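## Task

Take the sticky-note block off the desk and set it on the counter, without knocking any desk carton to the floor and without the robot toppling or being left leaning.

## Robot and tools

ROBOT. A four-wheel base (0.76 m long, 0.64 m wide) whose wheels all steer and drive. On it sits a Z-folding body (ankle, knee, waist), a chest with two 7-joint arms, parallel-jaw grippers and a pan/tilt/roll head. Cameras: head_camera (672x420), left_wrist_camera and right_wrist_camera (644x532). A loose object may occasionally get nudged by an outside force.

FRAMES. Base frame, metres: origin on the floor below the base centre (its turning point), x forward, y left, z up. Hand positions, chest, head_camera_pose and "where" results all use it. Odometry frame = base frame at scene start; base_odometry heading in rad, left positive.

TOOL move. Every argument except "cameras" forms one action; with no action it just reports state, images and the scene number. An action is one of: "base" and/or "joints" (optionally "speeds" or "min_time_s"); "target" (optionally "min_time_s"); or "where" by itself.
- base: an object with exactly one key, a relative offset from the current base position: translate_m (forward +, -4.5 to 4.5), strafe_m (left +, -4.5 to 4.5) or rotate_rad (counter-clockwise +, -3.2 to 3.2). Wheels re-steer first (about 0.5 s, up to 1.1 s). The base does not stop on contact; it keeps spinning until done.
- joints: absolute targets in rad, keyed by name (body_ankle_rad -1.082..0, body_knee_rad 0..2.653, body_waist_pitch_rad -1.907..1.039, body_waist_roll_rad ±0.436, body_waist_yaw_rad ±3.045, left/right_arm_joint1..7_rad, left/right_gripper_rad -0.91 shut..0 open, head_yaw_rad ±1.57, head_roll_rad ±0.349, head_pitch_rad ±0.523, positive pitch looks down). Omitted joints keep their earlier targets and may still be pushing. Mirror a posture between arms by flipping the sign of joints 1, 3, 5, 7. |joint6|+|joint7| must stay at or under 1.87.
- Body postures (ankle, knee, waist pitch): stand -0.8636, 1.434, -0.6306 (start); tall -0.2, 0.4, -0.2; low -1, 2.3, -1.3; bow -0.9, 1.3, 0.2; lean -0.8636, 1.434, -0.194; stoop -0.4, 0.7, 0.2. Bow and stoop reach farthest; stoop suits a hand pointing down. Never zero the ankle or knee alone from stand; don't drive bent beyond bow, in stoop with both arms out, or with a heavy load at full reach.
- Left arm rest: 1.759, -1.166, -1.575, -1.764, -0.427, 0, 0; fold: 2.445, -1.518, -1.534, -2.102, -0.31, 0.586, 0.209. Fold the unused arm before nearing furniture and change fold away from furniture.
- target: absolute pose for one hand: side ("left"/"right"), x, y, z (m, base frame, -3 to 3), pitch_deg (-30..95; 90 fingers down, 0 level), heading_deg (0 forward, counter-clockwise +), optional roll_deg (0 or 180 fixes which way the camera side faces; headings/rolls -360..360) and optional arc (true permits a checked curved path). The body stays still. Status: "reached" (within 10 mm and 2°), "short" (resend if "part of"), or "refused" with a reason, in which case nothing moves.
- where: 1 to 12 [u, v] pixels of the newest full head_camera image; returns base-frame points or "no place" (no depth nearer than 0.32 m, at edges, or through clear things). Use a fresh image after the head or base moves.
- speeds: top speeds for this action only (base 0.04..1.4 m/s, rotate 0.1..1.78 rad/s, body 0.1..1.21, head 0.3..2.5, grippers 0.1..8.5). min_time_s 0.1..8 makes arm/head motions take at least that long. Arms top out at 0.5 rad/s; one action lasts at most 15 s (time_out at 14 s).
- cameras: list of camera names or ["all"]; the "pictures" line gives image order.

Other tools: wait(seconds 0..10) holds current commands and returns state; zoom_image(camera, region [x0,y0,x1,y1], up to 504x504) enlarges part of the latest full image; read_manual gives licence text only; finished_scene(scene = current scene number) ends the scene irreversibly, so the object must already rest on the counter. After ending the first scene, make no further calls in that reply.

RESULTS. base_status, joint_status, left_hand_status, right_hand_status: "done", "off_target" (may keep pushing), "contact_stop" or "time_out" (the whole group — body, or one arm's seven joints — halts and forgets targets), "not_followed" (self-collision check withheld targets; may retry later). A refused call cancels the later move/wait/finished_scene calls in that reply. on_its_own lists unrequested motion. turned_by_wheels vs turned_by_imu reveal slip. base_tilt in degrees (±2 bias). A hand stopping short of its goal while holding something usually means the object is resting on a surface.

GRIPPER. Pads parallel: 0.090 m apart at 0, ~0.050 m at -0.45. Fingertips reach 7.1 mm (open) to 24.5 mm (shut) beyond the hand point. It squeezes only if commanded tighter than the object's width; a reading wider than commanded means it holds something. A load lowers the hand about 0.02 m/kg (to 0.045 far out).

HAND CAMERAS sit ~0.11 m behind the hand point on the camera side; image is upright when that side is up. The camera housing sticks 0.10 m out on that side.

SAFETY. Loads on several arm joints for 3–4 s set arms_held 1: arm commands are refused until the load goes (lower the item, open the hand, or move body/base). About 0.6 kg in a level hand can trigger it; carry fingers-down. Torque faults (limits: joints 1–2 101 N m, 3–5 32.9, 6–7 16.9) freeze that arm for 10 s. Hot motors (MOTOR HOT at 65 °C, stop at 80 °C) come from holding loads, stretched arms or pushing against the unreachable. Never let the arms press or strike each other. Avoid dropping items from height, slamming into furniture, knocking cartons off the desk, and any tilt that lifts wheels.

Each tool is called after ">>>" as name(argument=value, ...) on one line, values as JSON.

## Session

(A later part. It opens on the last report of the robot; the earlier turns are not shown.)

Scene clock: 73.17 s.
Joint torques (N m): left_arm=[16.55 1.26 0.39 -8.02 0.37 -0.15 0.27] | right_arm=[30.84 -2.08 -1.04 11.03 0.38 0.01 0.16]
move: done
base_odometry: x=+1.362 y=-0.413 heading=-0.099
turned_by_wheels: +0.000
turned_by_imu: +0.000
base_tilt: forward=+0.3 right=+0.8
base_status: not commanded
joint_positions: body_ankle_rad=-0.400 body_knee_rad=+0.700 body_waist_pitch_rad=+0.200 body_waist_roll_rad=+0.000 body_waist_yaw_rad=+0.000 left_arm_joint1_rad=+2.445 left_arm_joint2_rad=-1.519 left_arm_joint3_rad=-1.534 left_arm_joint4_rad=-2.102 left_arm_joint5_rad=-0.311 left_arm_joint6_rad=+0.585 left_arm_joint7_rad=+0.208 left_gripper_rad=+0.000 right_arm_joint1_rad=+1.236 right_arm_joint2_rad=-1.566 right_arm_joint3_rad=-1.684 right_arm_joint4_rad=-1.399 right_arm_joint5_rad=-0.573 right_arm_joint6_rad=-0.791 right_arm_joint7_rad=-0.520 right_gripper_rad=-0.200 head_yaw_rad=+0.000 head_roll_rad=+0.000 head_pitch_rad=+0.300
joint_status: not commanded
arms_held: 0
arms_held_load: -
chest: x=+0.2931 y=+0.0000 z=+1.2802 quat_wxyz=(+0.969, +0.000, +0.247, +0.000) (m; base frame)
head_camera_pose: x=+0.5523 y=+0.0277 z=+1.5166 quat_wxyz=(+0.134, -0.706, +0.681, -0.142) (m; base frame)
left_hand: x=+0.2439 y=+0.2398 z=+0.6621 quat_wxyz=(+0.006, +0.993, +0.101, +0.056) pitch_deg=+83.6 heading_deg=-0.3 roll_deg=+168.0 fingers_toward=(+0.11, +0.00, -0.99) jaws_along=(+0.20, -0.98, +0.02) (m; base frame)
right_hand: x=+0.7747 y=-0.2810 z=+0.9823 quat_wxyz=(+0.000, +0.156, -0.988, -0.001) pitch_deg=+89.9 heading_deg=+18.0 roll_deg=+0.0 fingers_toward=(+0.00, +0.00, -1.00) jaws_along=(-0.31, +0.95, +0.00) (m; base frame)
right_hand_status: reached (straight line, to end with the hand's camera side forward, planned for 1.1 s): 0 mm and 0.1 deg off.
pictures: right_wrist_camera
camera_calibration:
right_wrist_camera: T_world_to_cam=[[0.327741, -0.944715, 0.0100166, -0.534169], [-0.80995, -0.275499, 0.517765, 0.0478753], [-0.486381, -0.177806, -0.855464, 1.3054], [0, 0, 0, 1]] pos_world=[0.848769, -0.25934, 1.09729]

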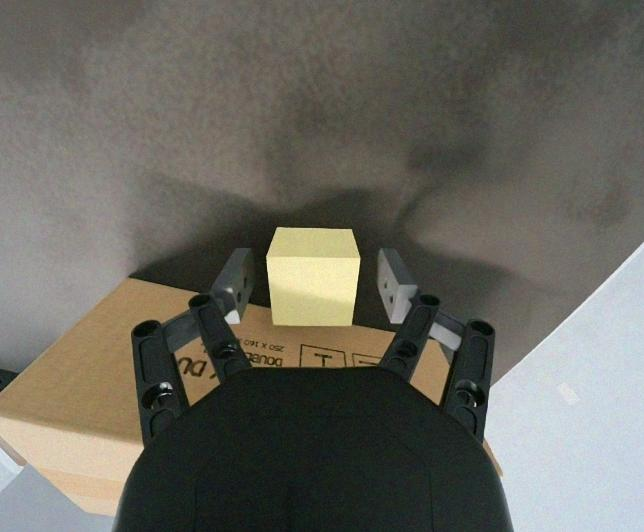

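>>> move(joints={"right_gripper_rad":-0.75})

>>> move(target={"side":"right","x":0.782,"y":-0.281,"z":1.13,"pitch_deg":90,"heading_deg":30,"roll_deg":0,"arc":false}, cameras=["right_wrist_camera"])

Scene clock: 75.03 s.
Joint torques (N m): left_arm=[16.81 1.34 0.39 -8.11 0.33 -0.14 0.22] | right_arm=[31.05 -2.16 -1.1 10.86 0.44 0.03 0.24]
move: off_target
base_odometry: x=+1.362 y=-0.413 heading=-0.099
turned_by_wheels: +0.000
turned_by_imu: +0.000
base_tilt: forward=+0.3 right=+0.9
base_status: not commanded
joint_positions: body_ankle_rad=-0.400 body_knee_rad=+0.700 body_waist_pitch_rad=+0.200 body_waist_roll_rad=+0.000 body_waist_yaw_rad=+0.000 left_arm_joint1_rad=+2.445 left_arm_joint2_rad=-1.519 left_arm_joint3_rad=-1.534 left_arm_joint4_rad=-2.102 left_arm_joint5_rad=-0.311 left_arm_joint6_rad=+0.585 left_arm_joint7_rad=+0.208 left_gripper_rad=+0.000 right_arm_joint1_rad=+1.236 right_arm_joint2_rad=-1.567 right_arm_joint3_rad=-1.684 right_arm_joint4_rad=-1.399 right_arm_joint5_rad=-0.573 right_arm_joint6_rad=-0.791 right_arm_joint7_rad=-0.519 right_gripper_rad=-0.489 head_yaw_rad=+0.000 head_roll_rad=+0.000 head_pitch_rad=+0.300
joint_status: right_gripper_rad off_target (ended at -0.489, target -0.750)
arms_held: 0
arms_held_load: -
chest: x=+0.2931 y=+0.0000 z=+1.2802 quat_wxyz=(+0.969, +0.000, +0.247, +0.000) (m; base frame)
head_camera_pose: x=+0.5523 y=+0.0277 z=+1.5166 quat_wxyz=(+0.134, -0.706, +0.681, -0.142) (m; base frame)
left_hand: x=+0.2439 y=+0.2398 z=+0.6621 quat_wxyz=(+0.006, +0.993, +0.101, +0.056) pitch_deg=+83.6 heading_deg=-0.3 roll_deg=+168.0 fingers_toward=(+0.11, +0.00, -0.99) jaws_along=(+0.20, -0.98, +0.02) (m; base frame)
right_hand: x=+0.7750 y=-0.2811 z=+0.9825 quat_wxyz=(+0.000, +0.156, -0.988, -0.001) pitch_deg=+89.9 heading_deg=+18.0 roll_deg=+0.0 fingers_toward=(+0.00, +0.00, -1.00) jaws_along=(-0.31, +0.95, +0.00) (m; base frame)
pictures: none

Scene clock: 75.33 s.
Joint torques (N m): left_arm=[16.64 0.9 0.33 -8.06 0.39 -0.17 0.22] | right_arm=[31.05 -2.27 -1.08 10.74 0.33 -0.03 0.19]
move: refused
base_odometry: x=+1.362 y=-0.413 heading=-0.099
turned_by_wheels: +0.000
turned_by_imu: +0.000
base_tilt: forward=+0.3 right=+0.8
base_status: not commanded
joint_positions: body_ankle_rad=-0.400 body_knee_rad=+0.700 body_waist_pitch_rad=+0.200 body_waist_roll_rad=+0.000 body_waist_yaw_rad=+0.000 left_arm_joint1_rad=+2.445 left_arm_joint2_rad=-1.519 left_arm_joint3_rad=-1.534 left_arm_joint4_rad=-2.102 left_arm_joint5_rad=-0.311 left_arm_joint6_rad=+0.585 left_arm_joint7_rad=+0.208 left_gripper_rad=+0.000 right_arm_joint1_rad=+1.236 right_arm_joint2_rad=-1.567 right_arm_joint3_rad=-1.684 right_arm_joint4_rad=-1.399 right_arm_joint5_rad=-0.573 right_arm_joint6_rad=-0.791 right_arm_joint7_rad=-0.519 right_gripper_rad=-0.489 head_yaw_rad=+0.000 head_roll_rad=+0.000 head_pitch_rad=+0.300
joint_status: not commanded
arms_held: 0
arms_held_load: -
chest: x=+0.2931 y=+0.0000 z=+1.2802 quat_wxyz=(+0.969, +0.000, +0.247, +0.000) (m; base frame)
head_camera_pose: x=+0.5523 y=+0.0277 z=+1.5166 quat_wxyz=(+0.134, -0.706, +0.681, -0.142) (m; base frame)
left_hand: x=+0.2439 y=+0.2398 z=+0.6621 quat_wxyz=(+0.006, +0.993, +0.101, +0.056) pitch_deg=+83.6 heading_deg=-0.3 roll_deg=+168.0 fingers_toward=(+0.11, +0.00, -0.99) jaws_along=(+0.20, -0.98, +0.02) (m; base frame)
right_hand: x=+0.7750 y=-0.2811 z=+0.9825 quat_wxyz=(+0.000, +0.156, -0.988, -0.001) pitch_deg=+89.9 heading_deg=+18.0 roll_deg=+0.0 fingers_toward=(+0.00, +0.00, -1.00) jaws_along=(-0.31, +0.95, +0.00) (m; base frame)
right_hand_status: refused: the best posture that gets there brings the right wrist within 0.00 rad of the stop that joints 6 and 7 share (needs 0.10 rad clear). Nothing moved. A plan exists at "z" 1.05, or at "pitch_deg" 80.
pictures: right_wrist_camera
camera_calibration:
right_wrist_camera: T_world_to_cam=[[0.327832, -0.944678, 0.0104429, -0.534803], [-0.810319, -0.275488, 0.517193, 0.0489554], [-0.485704, -0.178015, -0.855805, 1.30547], [0, 0, 0, 1]] pos_world=[0.849066, -0.259339, 1.09749]

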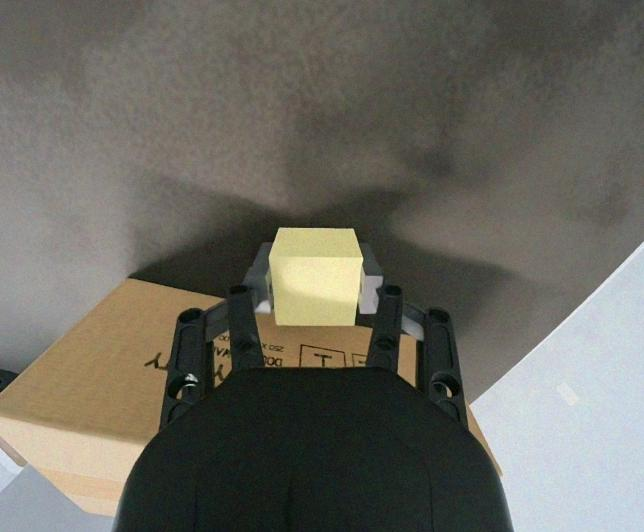

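>>> move(target={"side":"right","x":0.83,"y":-0.281,"z":1.16,"pitch_deg":76,"heading_deg":22,"roll_deg":0}, cameras=["right_wrist_camera"])

>>> move(base={"translate_m":-1.3}, joints={"head_pitch_rad":-0.2}, speeds={"translate_m":0.7})

>>> move(base={"rotate_rad":3.14}, cameras=["head_camera","right_wrist_camera"])

Scene clock: 78.67 s.
Joint torques (N m): left_arm=[15.54 0.89 0.46 -8.07 0.29 -0.1 0.28] | right_arm=[29.5 -2.85 1.06 13.43 -0.11 0.03 -0.43]
move: done
base_odometry: x=+1.362 y=-0.413 heading=-0.099
turned_by_wheels: +0.000
turned_by_imu: +0.000
base_tilt: forward=+0.1 right=+0.8
base_status: not commanded
joint_positions: body_ankle_rad=-0.400 body_knee_rad=+0.700 body_waist_pitch_rad=+0.200 body_waist_roll_rad=+0.000 body_waist_yaw_rad=+0.000 left_arm_joint1_rad=+2.445 left_arm_joint2_rad=-1.519 left_arm_joint3_rad=-1.534 left_arm_joint4_rad=-2.102 left_arm_joint5_rad=-0.311 left_arm_joint6_rad=+0.585 left_arm_joint7_rad=+0.208 left_gripper_rad=+0.000 right_arm_joint1_rad=+1.521 right_arm_joint2_rad=-1.485 right_arm_joint3_rad=-1.669 right_arm_joint4_rad=-1.280 right_arm_joint5_rad=-0.827 right_arm_joint6_rad=-0.858 right_arm_joint7_rad=-0.798 right_gripper_rad=-0.489 head_yaw_rad=+0.000 head_roll_rad=+0.000 head_pitch_rad=+0.300
joint_status: not commanded
arms_held: 0
arms_held_load: -
chest: x=+0.2931 y=+0.0000 z=+1.2802 quat_wxyz=(+0.969, +0.000, +0.247, +0.000) (m; base frame)
head_camera_pose: x=+0.5523 y=+0.0277 z=+1.5166 quat_wxyz=(+0.134, -0.706, +0.681, -0.142) (m; base frame)
left_hand: x=+0.2439 y=+0.2398 z=+0.6620 quat_wxyz=(+0.006, +0.993, +0.101, +0.056) pitch_deg=+83.6 heading_deg=-0.3 roll_deg=+168.1 fingers_toward=(+0.11, +0.00, -0.99) jaws_along=(+0.20, -0.98, +0.02) (m; base frame)
right_hand: x=+0.8300 y=-0.2809 z=+1.1589 quat_wxyz=(-0.119, +0.190, -0.974, -0.023) pitch_deg=+76.1 heading_deg=+21.8 roll_deg=-0.2 fingers_toward=(+0.22, +0.09, -0.97) jaws_along=(-0.37, +0.93, +0.00) (m; base frame)
right_hand_status: reached (straight line, to end with the hand's camera side forward, planned for 1.0 s): 1 mm and 0.1 deg off.
pictures: right_wrist_camera
camera_calibration:
right_wrist_camera: T_world_to_cam=[[0.390736, -0.920338, 0.0173958, -0.607991], [-0.880899, -0.368375, 0.297182, 0.289787], [-0.2671, -0.131444, -0.954662, 1.42933], [0, 0, 0, 1]] pos_world=[0.87461, -0.264931, 1.28898]

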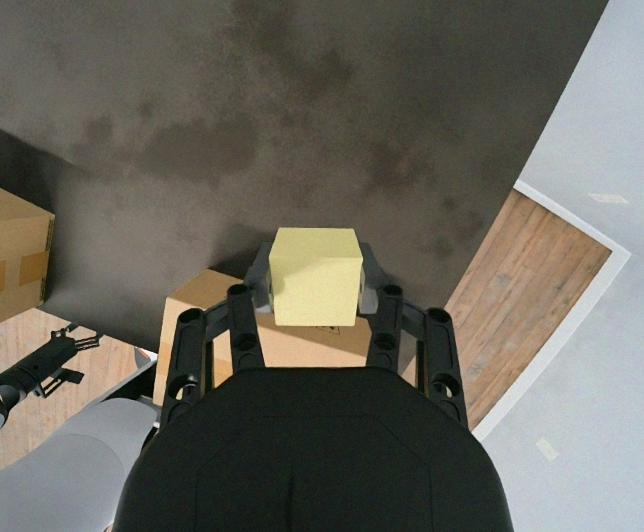

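Scene clock: 83.90 s.
Joint torques (N m): left_arm=[15.54 1.13 0.42 -8.22 0.32 -0.15 0.21] | right_arm=[28.99 -2.69 0.73 13.69 -0.26 0.31 -0.23]
move: done
base_odometry: x=+0.068 y=-0.283 heading=-0.107
turned_by_wheels: -0.008
turned_by_imu: -0.005
base_tilt: forward=+0.2 right=+0.9
base_status: done
joint_positions: body_ankle_rad=-0.400 body_knee_rad=+0.700 body_waist_pitch_rad=+0.200 body_waist_roll_rad=+0.000 body_waist_yaw_rad=+0.000 left_arm_joint1_rad=+2.446 left_arm_joint2_rad=-1.519 left_arm_joint3_rad=-1.534 left_arm_joint4_rad=-2.102 left_arm_joint5_rad=-0.311 left_arm_joint6_rad=+0.585 left_arm_joint7_rad=+0.208 left_gripper_rad=+0.000 right_arm_joint1_rad=+1.522 right_arm_joint2_rad=-1.485 right_arm_joint3_rad=-1.668 right_arm_joint4_rad=-1.280 right_arm_joint5_rad=-0.827 right_arm_joint6_rad=-0.859 right_arm_joint7_rad=-0.799 right_gripper_rad=-0.489 head_yaw_rad=+0.000 head_roll_rad=+0.000 head_pitch_rad=-0.200
joint_status: all done
arms_held: 0
arms_held_load: -
chest: x=+0.2933 y=+0.0000 z=+1.2801 quat_wxyz=(+0.969, +0.000, +0.247, +0.000) (m; base frame)
head_camera_pose: x=+0.5322 y=+0.0277 z=+1.5852 quat_wxyz=(+0.298, -0.649, +0.627, -0.312) (m; base frame)
left_hand: x=+0.2432 y=+0.2398 z=+0.6620 quat_wxyz=(+0.006, +0.993, +0.101, +0.055) pitch_deg=+83.7 heading_deg=-0.3 roll_deg=+168.1 fingers_toward=(+0.11, +0.00, -0.99) jaws_along=(+0.20, -0.98, +0.02) (m; base frame)
right_hand: x=+0.8300 y=-0.2807 z=+1.1592 quat_wxyz=(-0.119, +0.189, -0.974, -0.023) pitch_deg=+76.1 heading_deg=+22.0 roll_deg=+0.0 fingers_toward=(+0.22, +0.09, -0.97) jaws_along=(-0.37, +0.93, +0.00) (m; base frame)
pictures: none

Scene clock: 89.47 s.
Joint torques (N m): left_arm=[15.9 0.95 0.58 -8.23 0.42 -0.13 0.22] | right_arm=[29.15 -2.62 0.8 13.33 0.04 0.18 0]
move: done
base_odometry: x=+0.068 y=-0.283 heading=+3.033
turned_by_wheels: +3.140
turned_by_imu: +3.119
base_tilt: forward=+0.2 right=+0.8
base_status: done
joint_positions: body_ankle_rad=-0.400 body_knee_rad=+0.700 body_waist_pitch_rad=+0.200 body_waist_roll_rad=+0.000 body_waist_yaw_rad=+0.000 left_arm_joint1_rad=+2.445 left_arm_joint2_rad=-1.519 left_arm_joint3_rad=-1.534 left_arm_joint4_rad=-2.102 left_arm_joint5_rad=-0.311 left_arm_joint6_rad=+0.585 left_arm_joint7_rad=+0.208 left_gripper_rad=+0.000 right_arm_joint1_rad=+1.521 right_arm_joint2_rad=-1.485 right_arm_joint3_rad=-1.668 right_arm_joint4_rad=-1.280 right_arm_joint5_rad=-0.828 right_arm_joint6_rad=-0.859 right_arm_joint7_rad=-0.800 right_gripper_rad=-0.489 head_yaw_rad=+0.000 head_roll_rad=+0.000 head_pitch_rad=-0.200
joint_status: not commanded
arms_held: 0
arms_held_load: -
chest: x=+0.2933 y=+0.0000 z=+1.2801 quat_wxyz=(+0.969, +0.000, +0.247, +0.000) (m; base frame)
head_camera_pose: x=+0.5322 y=+0.0278 z=+1.5851 quat_wxyz=(+0.298, -0.649, +0.627, -0.312) (m; base frame)
left_hand: x=+0.2437 y=+0.2401 z=+0.6620 quat_wxyz=(+0.006, +0.993, +0.101, +0.055) pitch_deg=+83.6 heading_deg=-0.1 roll_deg=+168.3 fingers_toward=(+0.11, +0.00, -0.99) jaws_along=(+0.20, -0.98, +0.02) (m; base frame)
right_hand: x=+0.8299 y=-0.2805 z=+1.1587 quat_wxyz=(-0.118, +0.190, -0.974, -0.024) pitch_deg=+76.1 heading_deg=+22.2 roll_deg=+0.2 fingers_toward=(+0.22, +0.09, -0.97) jaws_along=(-0.38, +0.93, +0.00) (m; base frame)
pictures: head_camera, right_wrist_camera
camera_calibration:
head_camera: T_world_to_cam=[[0.019684, -0.999309, 0.0315299, -0.0327305], [-0.627077, -0.0369018, -0.778083, 1.56816], [0.778708, -0.00445591, -0.62737, 0.58014], [0, 0, 0, 1]] pos_world=[0.532244, 0.0277453, 1.58516]
right_wrist_camera: T_world_to_cam=[[0.391087, -0.920225, 0.0154271, -0.60546], [-0.880437, -0.369189, 0.297539, 0.28885], [-0.268108, -0.129946, -0.954585, 1.43045], [0, 0, 0, 1]] pos_world=[0.874615, -0.264638, 1.28888]

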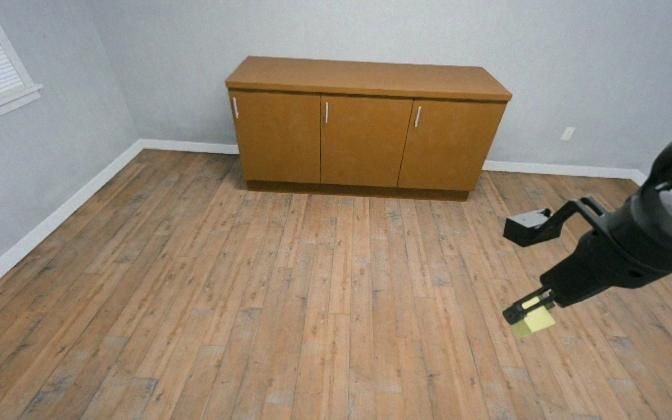

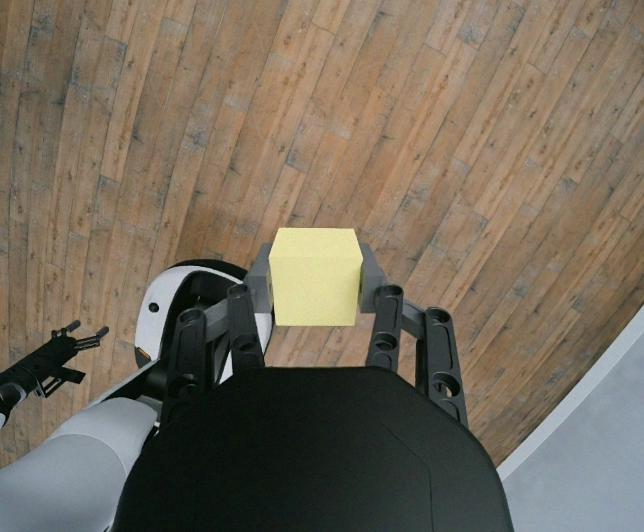

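>>> move(where=[[250,84],[380,88],[490,95],[240,71],[470,74],[270,78],[480,86],[230,180]])

Scene clock: 90.00 s.
Joint torques (N m): left_arm=[16.13 1.25 0.48 -8.13 0.37 -0.18 0.22] | right_arm=[29.77 -2.96 0.55 13.41 -0.05 0.26 0.04]
base_odometry: x=+0.068 y=-0.283 heading=+3.033
turned_by_wheels: +0.000
turned_by_imu: +0.000
base_tilt: forward=+0.3 right=+0.8
where, head_camera: pixel (250, 84): x +2.552, y +0.574, z +0.926; pixel (380, 88): x +2.560, y -0.229, z +0.930; pixel (490, 95): x +2.522, y -0.899, z +0.925; pixel (240, 71): x +2.757, y +0.685, z +0.941; pixel (470, 74): x +2.916, y -0.895, z +0.935; pixel (270, 78): x +2.642, y +0.466, z +0.939; pixel (480, 86): x +2.676, y -0.888, z +0.929; pixel (230, 180): x +2.776, y +0.911, z +0.053. By the robot's depth camera.
base_status: done
joint_positions: body_ankle_rad=-0.400 body_knee_rad=+0.700 body_waist_pitch_rad=+0.200 body_waist_roll_rad=+0.000 body_waist_yaw_rad=+0.000 left_arm_joint1_rad=+2.445 left_arm_joint2_rad=-1.519 left_arm_joint3_rad=-1.534 left_arm_joint4_rad=-2.102 left_arm_joint5_rad=-0.311 left_arm_joint6_rad=+0.585 left_arm_joint7_rad=+0.208 left_gripper_rad=+0.000 right_arm_joint1_rad=+1.521 right_arm_joint2_rad=-1.485 right_arm_joint3_rad=-1.668 right_arm_joint4_rad=-1.280 right_arm_joint5_rad=-0.828 right_arm_joint6_rad=-0.859 right_arm_joint7_rad=-0.800 right_gripper_rad=-0.489 head_yaw_rad=+0.000 head_roll_rad=+0.000 head_pitch_rad=-0.200
joint_status: not commanded
arms_held: 0
arms_held_load: -
chest: x=+0.2933 y=+0.0000 z=+1.2801 quat_wxyz=(+0.969, +0.000, +0.247, +0.000) (m; base frame)
head_camera_pose: x=+0.5322 y=+0.0278 z=+1.5851 quat_wxyz=(+0.298, -0.649, +0.627, -0.312) (m; base frame)
left_hand: x=+0.2437 y=+0.2401 z=+0.6620 quat_wxyz=(+0.006, +0.993, +0.101, +0.055) pitch_deg=+83.6 heading_deg=-0.1 roll_deg=+168.3 fingers_toward=(+0.11, +0.00, -0.99) jaws_along=(+0.20, -0.98, +0.02) (m; base frame)
right_hand: x=+0.8299 y=-0.2805 z=+1.1587 quat_wxyz=(-0.118, +0.190, -0.974, -0.024) pitch_deg=+76.1 heading_deg=+22.2 roll_deg=+0.2 fingers_toward=(+0.22, +0.09, -0.97) jaws_along=(-0.38, +0.93, +0.00) (m; base frame)
pictures: none

>>> move(base={"translate_m":2.0}, joints={"head_pitch_rad":0.2}, speeds={"translate_m":0.7}, cameras=["head_camera"])

>>> move(where=[[300,230],[400,250],[450,230],[480,300],[400,300],[450,280]])

Scene clock: 97.20 s.
Joint torques (N m): left_arm=[16.78 0.6 0.45 -8.05 0.28 -0.15 0.24] | right_arm=[29.71 -2.53 0.66 13.22 0.01 0.26 -0.1]
move: done
base_odometry: x=-1.921 y=-0.075 heading=+3.038
turned_by_wheels: +0.005
turned_by_imu: +0.001
base_tilt: forward=+0.2 right=+0.8
base_status: done
joint_positions: body_ankle_rad=-0.400 body_knee_rad=+0.700 body_waist_pitch_rad=+0.200 body_waist_roll_rad=+0.000 body_waist_yaw_rad=+0.000 left_arm_joint1_rad=+2.444 left_arm_joint2_rad=-1.519 left_arm_joint3_rad=-1.534 left_arm_joint4_rad=-2.102 left_arm_joint5_rad=-0.311 left_arm_joint6_rad=+0.585 left_arm_joint7_rad=+0.208 left_gripper_rad=+0.000 right_arm_joint1_rad=+1.521 right_arm_joint2_rad=-1.484 right_arm_joint3_rad=-1.668 right_arm_joint4_rad=-1.280 right_arm_joint5_rad=-0.828 right_arm_joint6_rad=-0.859 right_arm_joint7_rad=-0.799 right_gripper_rad=-0.489 head_yaw_rad=+0.000 head_roll_rad=+0.000 head_pitch_rad=+0.200
joint_status: all done
arms_held: 0
arms_held_load: -
chest: x=+0.2936 y=+0.0000 z=+1.2800 quat_wxyz=(+0.969, +0.000, +0.248, +0.000) (m; base frame)
head_camera_pose: x=+0.5517 y=+0.0277 z=+1.5307 quat_wxyz=(+0.167, -0.698, +0.674, -0.177) (m; base frame)
left_hand: x=+0.2447 y=+0.2400 z=+0.6620 quat_wxyz=(+0.006, +0.993, +0.101, +0.056) pitch_deg=+83.6 heading_deg=-0.2 roll_deg=+168.2 fingers_toward=(+0.11, +0.00, -0.99) jaws_along=(+0.20, -0.98, +0.02) (m; base frame)
right_hand: x=+0.8301 y=-0.2808 z=+1.1584 quat_wxyz=(-0.118, +0.189, -0.974, -0.024) pitch_deg=+76.1 heading_deg=+22.3 roll_deg=+0.3 fingers_toward=(+0.22, +0.09, -0.97) jaws_along=(-0.37, +0.93, +0.00) (m; base frame)
pictures: head_camera
camera_calibration:
head_camera: T_world_to_cam=[[0.0301546, -0.999315, 0.0214403, -0.02173], [-0.880904, -0.0367055, -0.471869, 1.20935], [0.472333, -0.00465776, -0.881408, 1.08869], [0, 0, 0, 1]] pos_world=[0.551749, 0.0277454, 1.5307]

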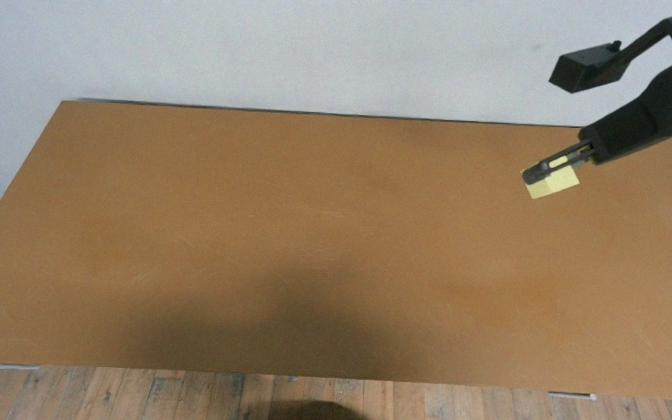

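Scene clock: 97.20 s.
Joint torques (N m): left_arm=[16.78 0.6 0.45 -8.05 0.28 -0.15 0.24] | right_arm=[29.71 -2.53 0.66 13.22 0.01 0.26 -0.1]
base_odometry: x=-1.921 y=-0.075 heading=+3.038
turned_by_wheels: +0.000
turned_by_imu: +0.000
base_tilt: forward=+0.2 right=+0.8
where, head_camera: pixel (300, 230): x +0.829, y +0.097, z +0.916; pixel (400, 250): x +0.793, y -0.110, z +0.916; pixel (450, 230): x +0.842, y -0.218, z +0.917; pixel (480, 300): x +0.698, y -0.257, z +0.915; pixel (400, 300): x +0.692, y -0.104, z +0.915; pixel (450, 280): x +0.735, y -0.205, z +0.914. By the robot's depth camera.
base_status: done
joint_positions: body_ankle_rad=-0.400 body_knee_rad=+0.700 body_waist_pitch_rad=+0.200 body_waist_roll_rad=+0.000 body_waist_yaw_rad=+0.000 left_arm_joint1_rad=+2.444 left_arm_joint2_rad=-1.519 left_arm_joint3_rad=-1.534 left_arm_joint4_rad=-2.102 left_arm_joint5_rad=-0.311 left_arm_joint6_rad=+0.585 left_arm_joint7_rad=+0.208 left_gripper_rad=+0.000 right_arm_joint1_rad=+1.521 right_arm_joint2_rad=-1.484 right_arm_joint3_rad=-1.668 right_arm_joint4_rad=-1.280 right_arm_joint5_rad=-0.828 right_arm_joint6_rad=-0.859 right_arm_joint7_rad=-0.799 right_gripper_rad=-0.489 head_yaw_rad=+0.000 head_roll_rad=+0.000 head_pitch_rad=+0.200
joint_status: all done
arms_held: 0
arms_held_load: -
chest: x=+0.2936 y=+0.0000 z=+1.2800 quat_wxyz=(+0.969, +0.000, +0.248, +0.000) (m; base frame)
head_camera_pose: x=+0.5517 y=+0.0277 z=+1.5307 quat_wxyz=(+0.167, -0.698, +0.674, -0.177) (m; base frame)
left_hand: x=+0.2447 y=+0.2400 z=+0.6620 quat_wxyz=(+0.006, +0.993, +0.101, +0.056) pitch_deg=+83.6 heading_deg=-0.2 roll_deg=+168.2 fingers_toward=(+0.11, +0.00, -0.99) jaws_along=(+0.20, -0.98, +0.02) (m; base frame)
right_hand: x=+0.8301 y=-0.2808 z=+1.1584 quat_wxyz=(-0.118, +0.189, -0.974, -0.024) pitch_deg=+76.1 heading_deg=+22.3 roll_deg=+0.3 fingers_toward=(+0.22, +0.09, -0.97) jaws_along=(-0.37, +0.93, +0.00) (m; base frame)
pictures: none

>>> move(target={"side":"right","x":0.79,"y":-0.281,"z":0.944,"pitch_deg":90,"heading_deg":20,"roll_deg":0}, min_time_s=2)

>>> move(joints={"right_gripper_rad":-0.25})

>>> move(target={"side":"right","x":0.79,"y":-0.281,"z":1.05,"pitch_deg":90,"heading_deg":20,"roll_deg":0}, cameras=["head_camera"])

Scene clock: 100.97 s.
Joint torques (N m): left_arm=[16.48 1 0.41 -7.91 0.33 -0.1 0.26] | right_arm=[32.59 -2.54 -0.44 11.04 0.37 -0.02 0.2]
move: done
base_odometry: x=-1.921 y=-0.075 heading=+3.038
turned_by_wheels: +0.000
turned_by_imu: +0.000
base_tilt: forward=+0.2 right=+0.9
base_status: not commanded
joint_positions: body_ankle_rad=-0.400 body_knee_rad=+0.700 body_waist_pitch_rad=+0.200 body_waist_roll_rad=+0.000 body_waist_yaw_rad=+0.000 left_arm_joint1_rad=+2.444 left_arm_joint2_rad=-1.519 left_arm_joint3_rad=-1.534 left_arm_joint4_rad=-2.102 left_arm_joint5_rad=-0.311 left_arm_joint6_rad=+0.585 left_arm_joint7_rad=+0.208 left_gripper_rad=+0.000 right_arm_joint1_rad=+1.114 right_arm_joint2_rad=-1.549 right_arm_joint3_rad=-1.666 right_arm_joint4_rad=-1.309 right_arm_joint5_rad=-0.593 right_arm_joint6_rad=-0.755 right_arm_joint7_rad=-0.505 right_gripper_rad=-0.489 head_yaw_rad=+0.000 head_roll_rad=+0.000 head_pitch_rad=+0.200
joint_status: not commanded
arms_held: 0
arms_held_load: -
chest: x=+0.2936 y=+0.0000 z=+1.2800 quat_wxyz=(+0.969, +0.000, +0.248, +0.000) (m; base frame)
head_camera_pose: x=+0.5517 y=+0.0277 z=+1.5307 quat_wxyz=(+0.167, -0.698, +0.674, -0.177) (m; base frame)
left_hand: x=+0.2447 y=+0.2400 z=+0.6620 quat_wxyz=(+0.006, +0.993, +0.101, +0.056) pitch_deg=+83.6 heading_deg=-0.2 roll_deg=+168.2 fingers_toward=(+0.11, +0.00, -0.99) jaws_along=(+0.20, -0.98, +0.02) (m; base frame)
right_hand: x=+0.7895 y=-0.2817 z=+0.9442 quat_wxyz=(+0.001, +0.173, -0.985, +0.000) pitch_deg=+89.9 heading_deg=+19.9 roll_deg=+0.0 fingers_toward=(+0.00, +0.00, -1.00) jaws_along=(-0.34, +0.94, +0.00) (m; base frame)
right_hand_status: reached (straight line, to end with the hand's camera side forward, planned for 2.0 s): 1 mm and 0.1 deg off.
pictures: none

Scene clock: 101.87 s.
Joint torques (N m): left_arm=[16.74 1.43 0.47 -7.91 0.38 -0.2 0.23] | right_arm=[32.75 -2.56 -0.47 10.58 0.43 -0.02 0.22]
move: done
base_odometry: x=-1.921 y=-0.075 heading=+3.038
turned_by_wheels: +0.000
turned_by_imu: +0.000
base_tilt: forward=+0.2 right=+0.9
base_status: not commanded
joint_positions: body_ankle_rad=-0.400 body_knee_rad=+0.700 body_waist_pitch_rad=+0.200 body_waist_roll_rad=+0.000 body_waist_yaw_rad=+0.000 left_arm_joint1_rad=+2.444 left_arm_joint2_rad=-1.519 left_arm_joint3_rad=-1.534 left_arm_joint4_rad=-2.102 left_arm_joint5_rad=-0.311 left_arm_joint6_rad=+0.585 left_arm_joint7_rad=+0.208 left_gripper_rad=+0.000 right_arm_joint1_rad=+1.114 right_arm_joint2_rad=-1.549 right_arm_joint3_rad=-1.666 right_arm_joint4_rad=-1.309 right_arm_joint5_rad=-0.593 right_arm_joint6_rad=-0.755 right_arm_joint7_rad=-0.505 right_gripper_rad=-0.251 head_yaw_rad=+0.000 head_roll_rad=+0.000 head_pitch_rad=+0.200
joint_status: all done
arms_held: 0
arms_held_load: -
chest: x=+0.2936 y=+0.0000 z=+1.2800 quat_wxyz=(+0.969, +0.000, +0.248, +0.000) (m; base frame)
head_camera_pose: x=+0.5517 y=+0.0277 z=+1.5307 quat_wxyz=(+0.167, -0.698, +0.674, -0.177) (m; base frame)
left_hand: x=+0.2447 y=+0.2400 z=+0.6620 quat_wxyz=(+0.006, +0.993, +0.101, +0.056) pitch_deg=+83.6 heading_deg=-0.2 roll_deg=+168.2 fingers_toward=(+0.11, +0.00, -0.99) jaws_along=(+0.20, -0.98, +0.02) (m; base frame)
right_hand: x=+0.7896 y=-0.2817 z=+0.9443 quat_wxyz=(+0.000, +0.173, -0.985, +0.000) pitch_deg=+89.9 heading_deg=+19.9 roll_deg=+0.0 fingers_toward=(+0.00, +0.00, -1.00) jaws_along=(-0.34, +0.94, +0.00) (m; base frame)
pictures: none

Scene clock: 103.23 s.
Joint torques (N m): left_arm=[16.32 0.93 0.49 -7.95 0.36 -0.12 0.22] | right_arm=[32.67 -2.63 -0.99 12.09 -0.5 -0.3 -0.42]
move: done
base_odometry: x=-1.921 y=-0.075 heading=+3.038
turned_by_wheels: +0.000
turned_by_imu: +0.000
base_tilt: forward=+0.2 right=+0.9
base_status: not commanded
joint_positions: body_ankle_rad=-0.400 body_knee_rad=+0.700 body_waist_pitch_rad=+0.200 body_waist_roll_rad=+0.000 body_waist_yaw_rad=+0.000 left_arm_joint1_rad=+2.444 left_arm_joint2_rad=-1.519 left_arm_joint3_rad=-1.534 left_arm_joint4_rad=-2.102 left_arm_joint5_rad=-0.311 left_arm_joint6_rad=+0.585 left_arm_joint7_rad=+0.208 left_gripper_rad=+0.000 right_arm_joint1_rad=+1.309 right_arm_joint2_rad=-1.570 right_arm_joint3_rad=-1.692 right_arm_joint4_rad=-1.287 right_arm_joint5_rad=-0.758 right_arm_joint6_rad=-0.911 right_arm_joint7_rad=-0.737 right_gripper_rad=-0.250 head_yaw_rad=+0.000 head_roll_rad=+0.000 head_pitch_rad=+0.200
joint_status: not commanded
arms_held: 0
arms_held_load: -
chest: x=+0.2936 y=+0.0000 z=+1.2800 quat_wxyz=(+0.969, +0.000, +0.248, +0.000) (m; base frame)
head_camera_pose: x=+0.5517 y=+0.0277 z=+1.5307 quat_wxyz=(+0.167, -0.698, +0.674, -0.177) (m; base frame)
left_hand: x=+0.2446 y=+0.2400 z=+0.6620 quat_wxyz=(+0.006, +0.993, +0.101, +0.056) pitch_deg=+83.6 heading_deg=-0.2 roll_deg=+168.2 fingers_toward=(+0.11, +0.00, -0.99) jaws_along=(+0.20, -0.98, +0.02) (m; base frame)
right_hand: x=+0.7896 y=-0.2810 z=+1.0484 quat_wxyz=(+0.001, +0.173, -0.985, -0.001) pitch_deg=+89.8 heading_deg=+20.0 roll_deg=+0.0 fingers_toward=(+0.00, +0.00, -1.00) jaws_along=(-0.34, +0.94, +0.00) (m; base frame)
right_hand_status: reached (straight line, to end with the hand's camera side forward, planned for 0.9 s): 2 mm and 0.2 deg off.
pictures: head_camera
camera_calibration:
head_camera: T_world_to_cam=[[0.0301511, -0.999315, 0.0214418, -0.0217305], [-0.880862, -0.0367035, -0.471947, 1.20944], [0.472411, -0.00465757, -0.881366, 1.08858], [0, 0, 0, 1]] pos_world=[0.551749, 0.0277454, 1.5307]

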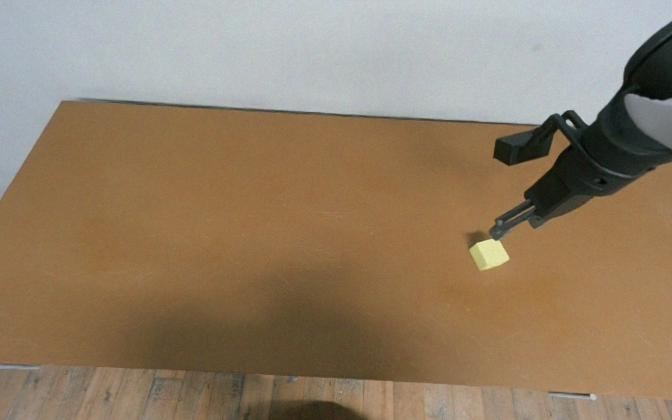

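>>> finished_scene(scene=3)

The scene is finished: the task was done.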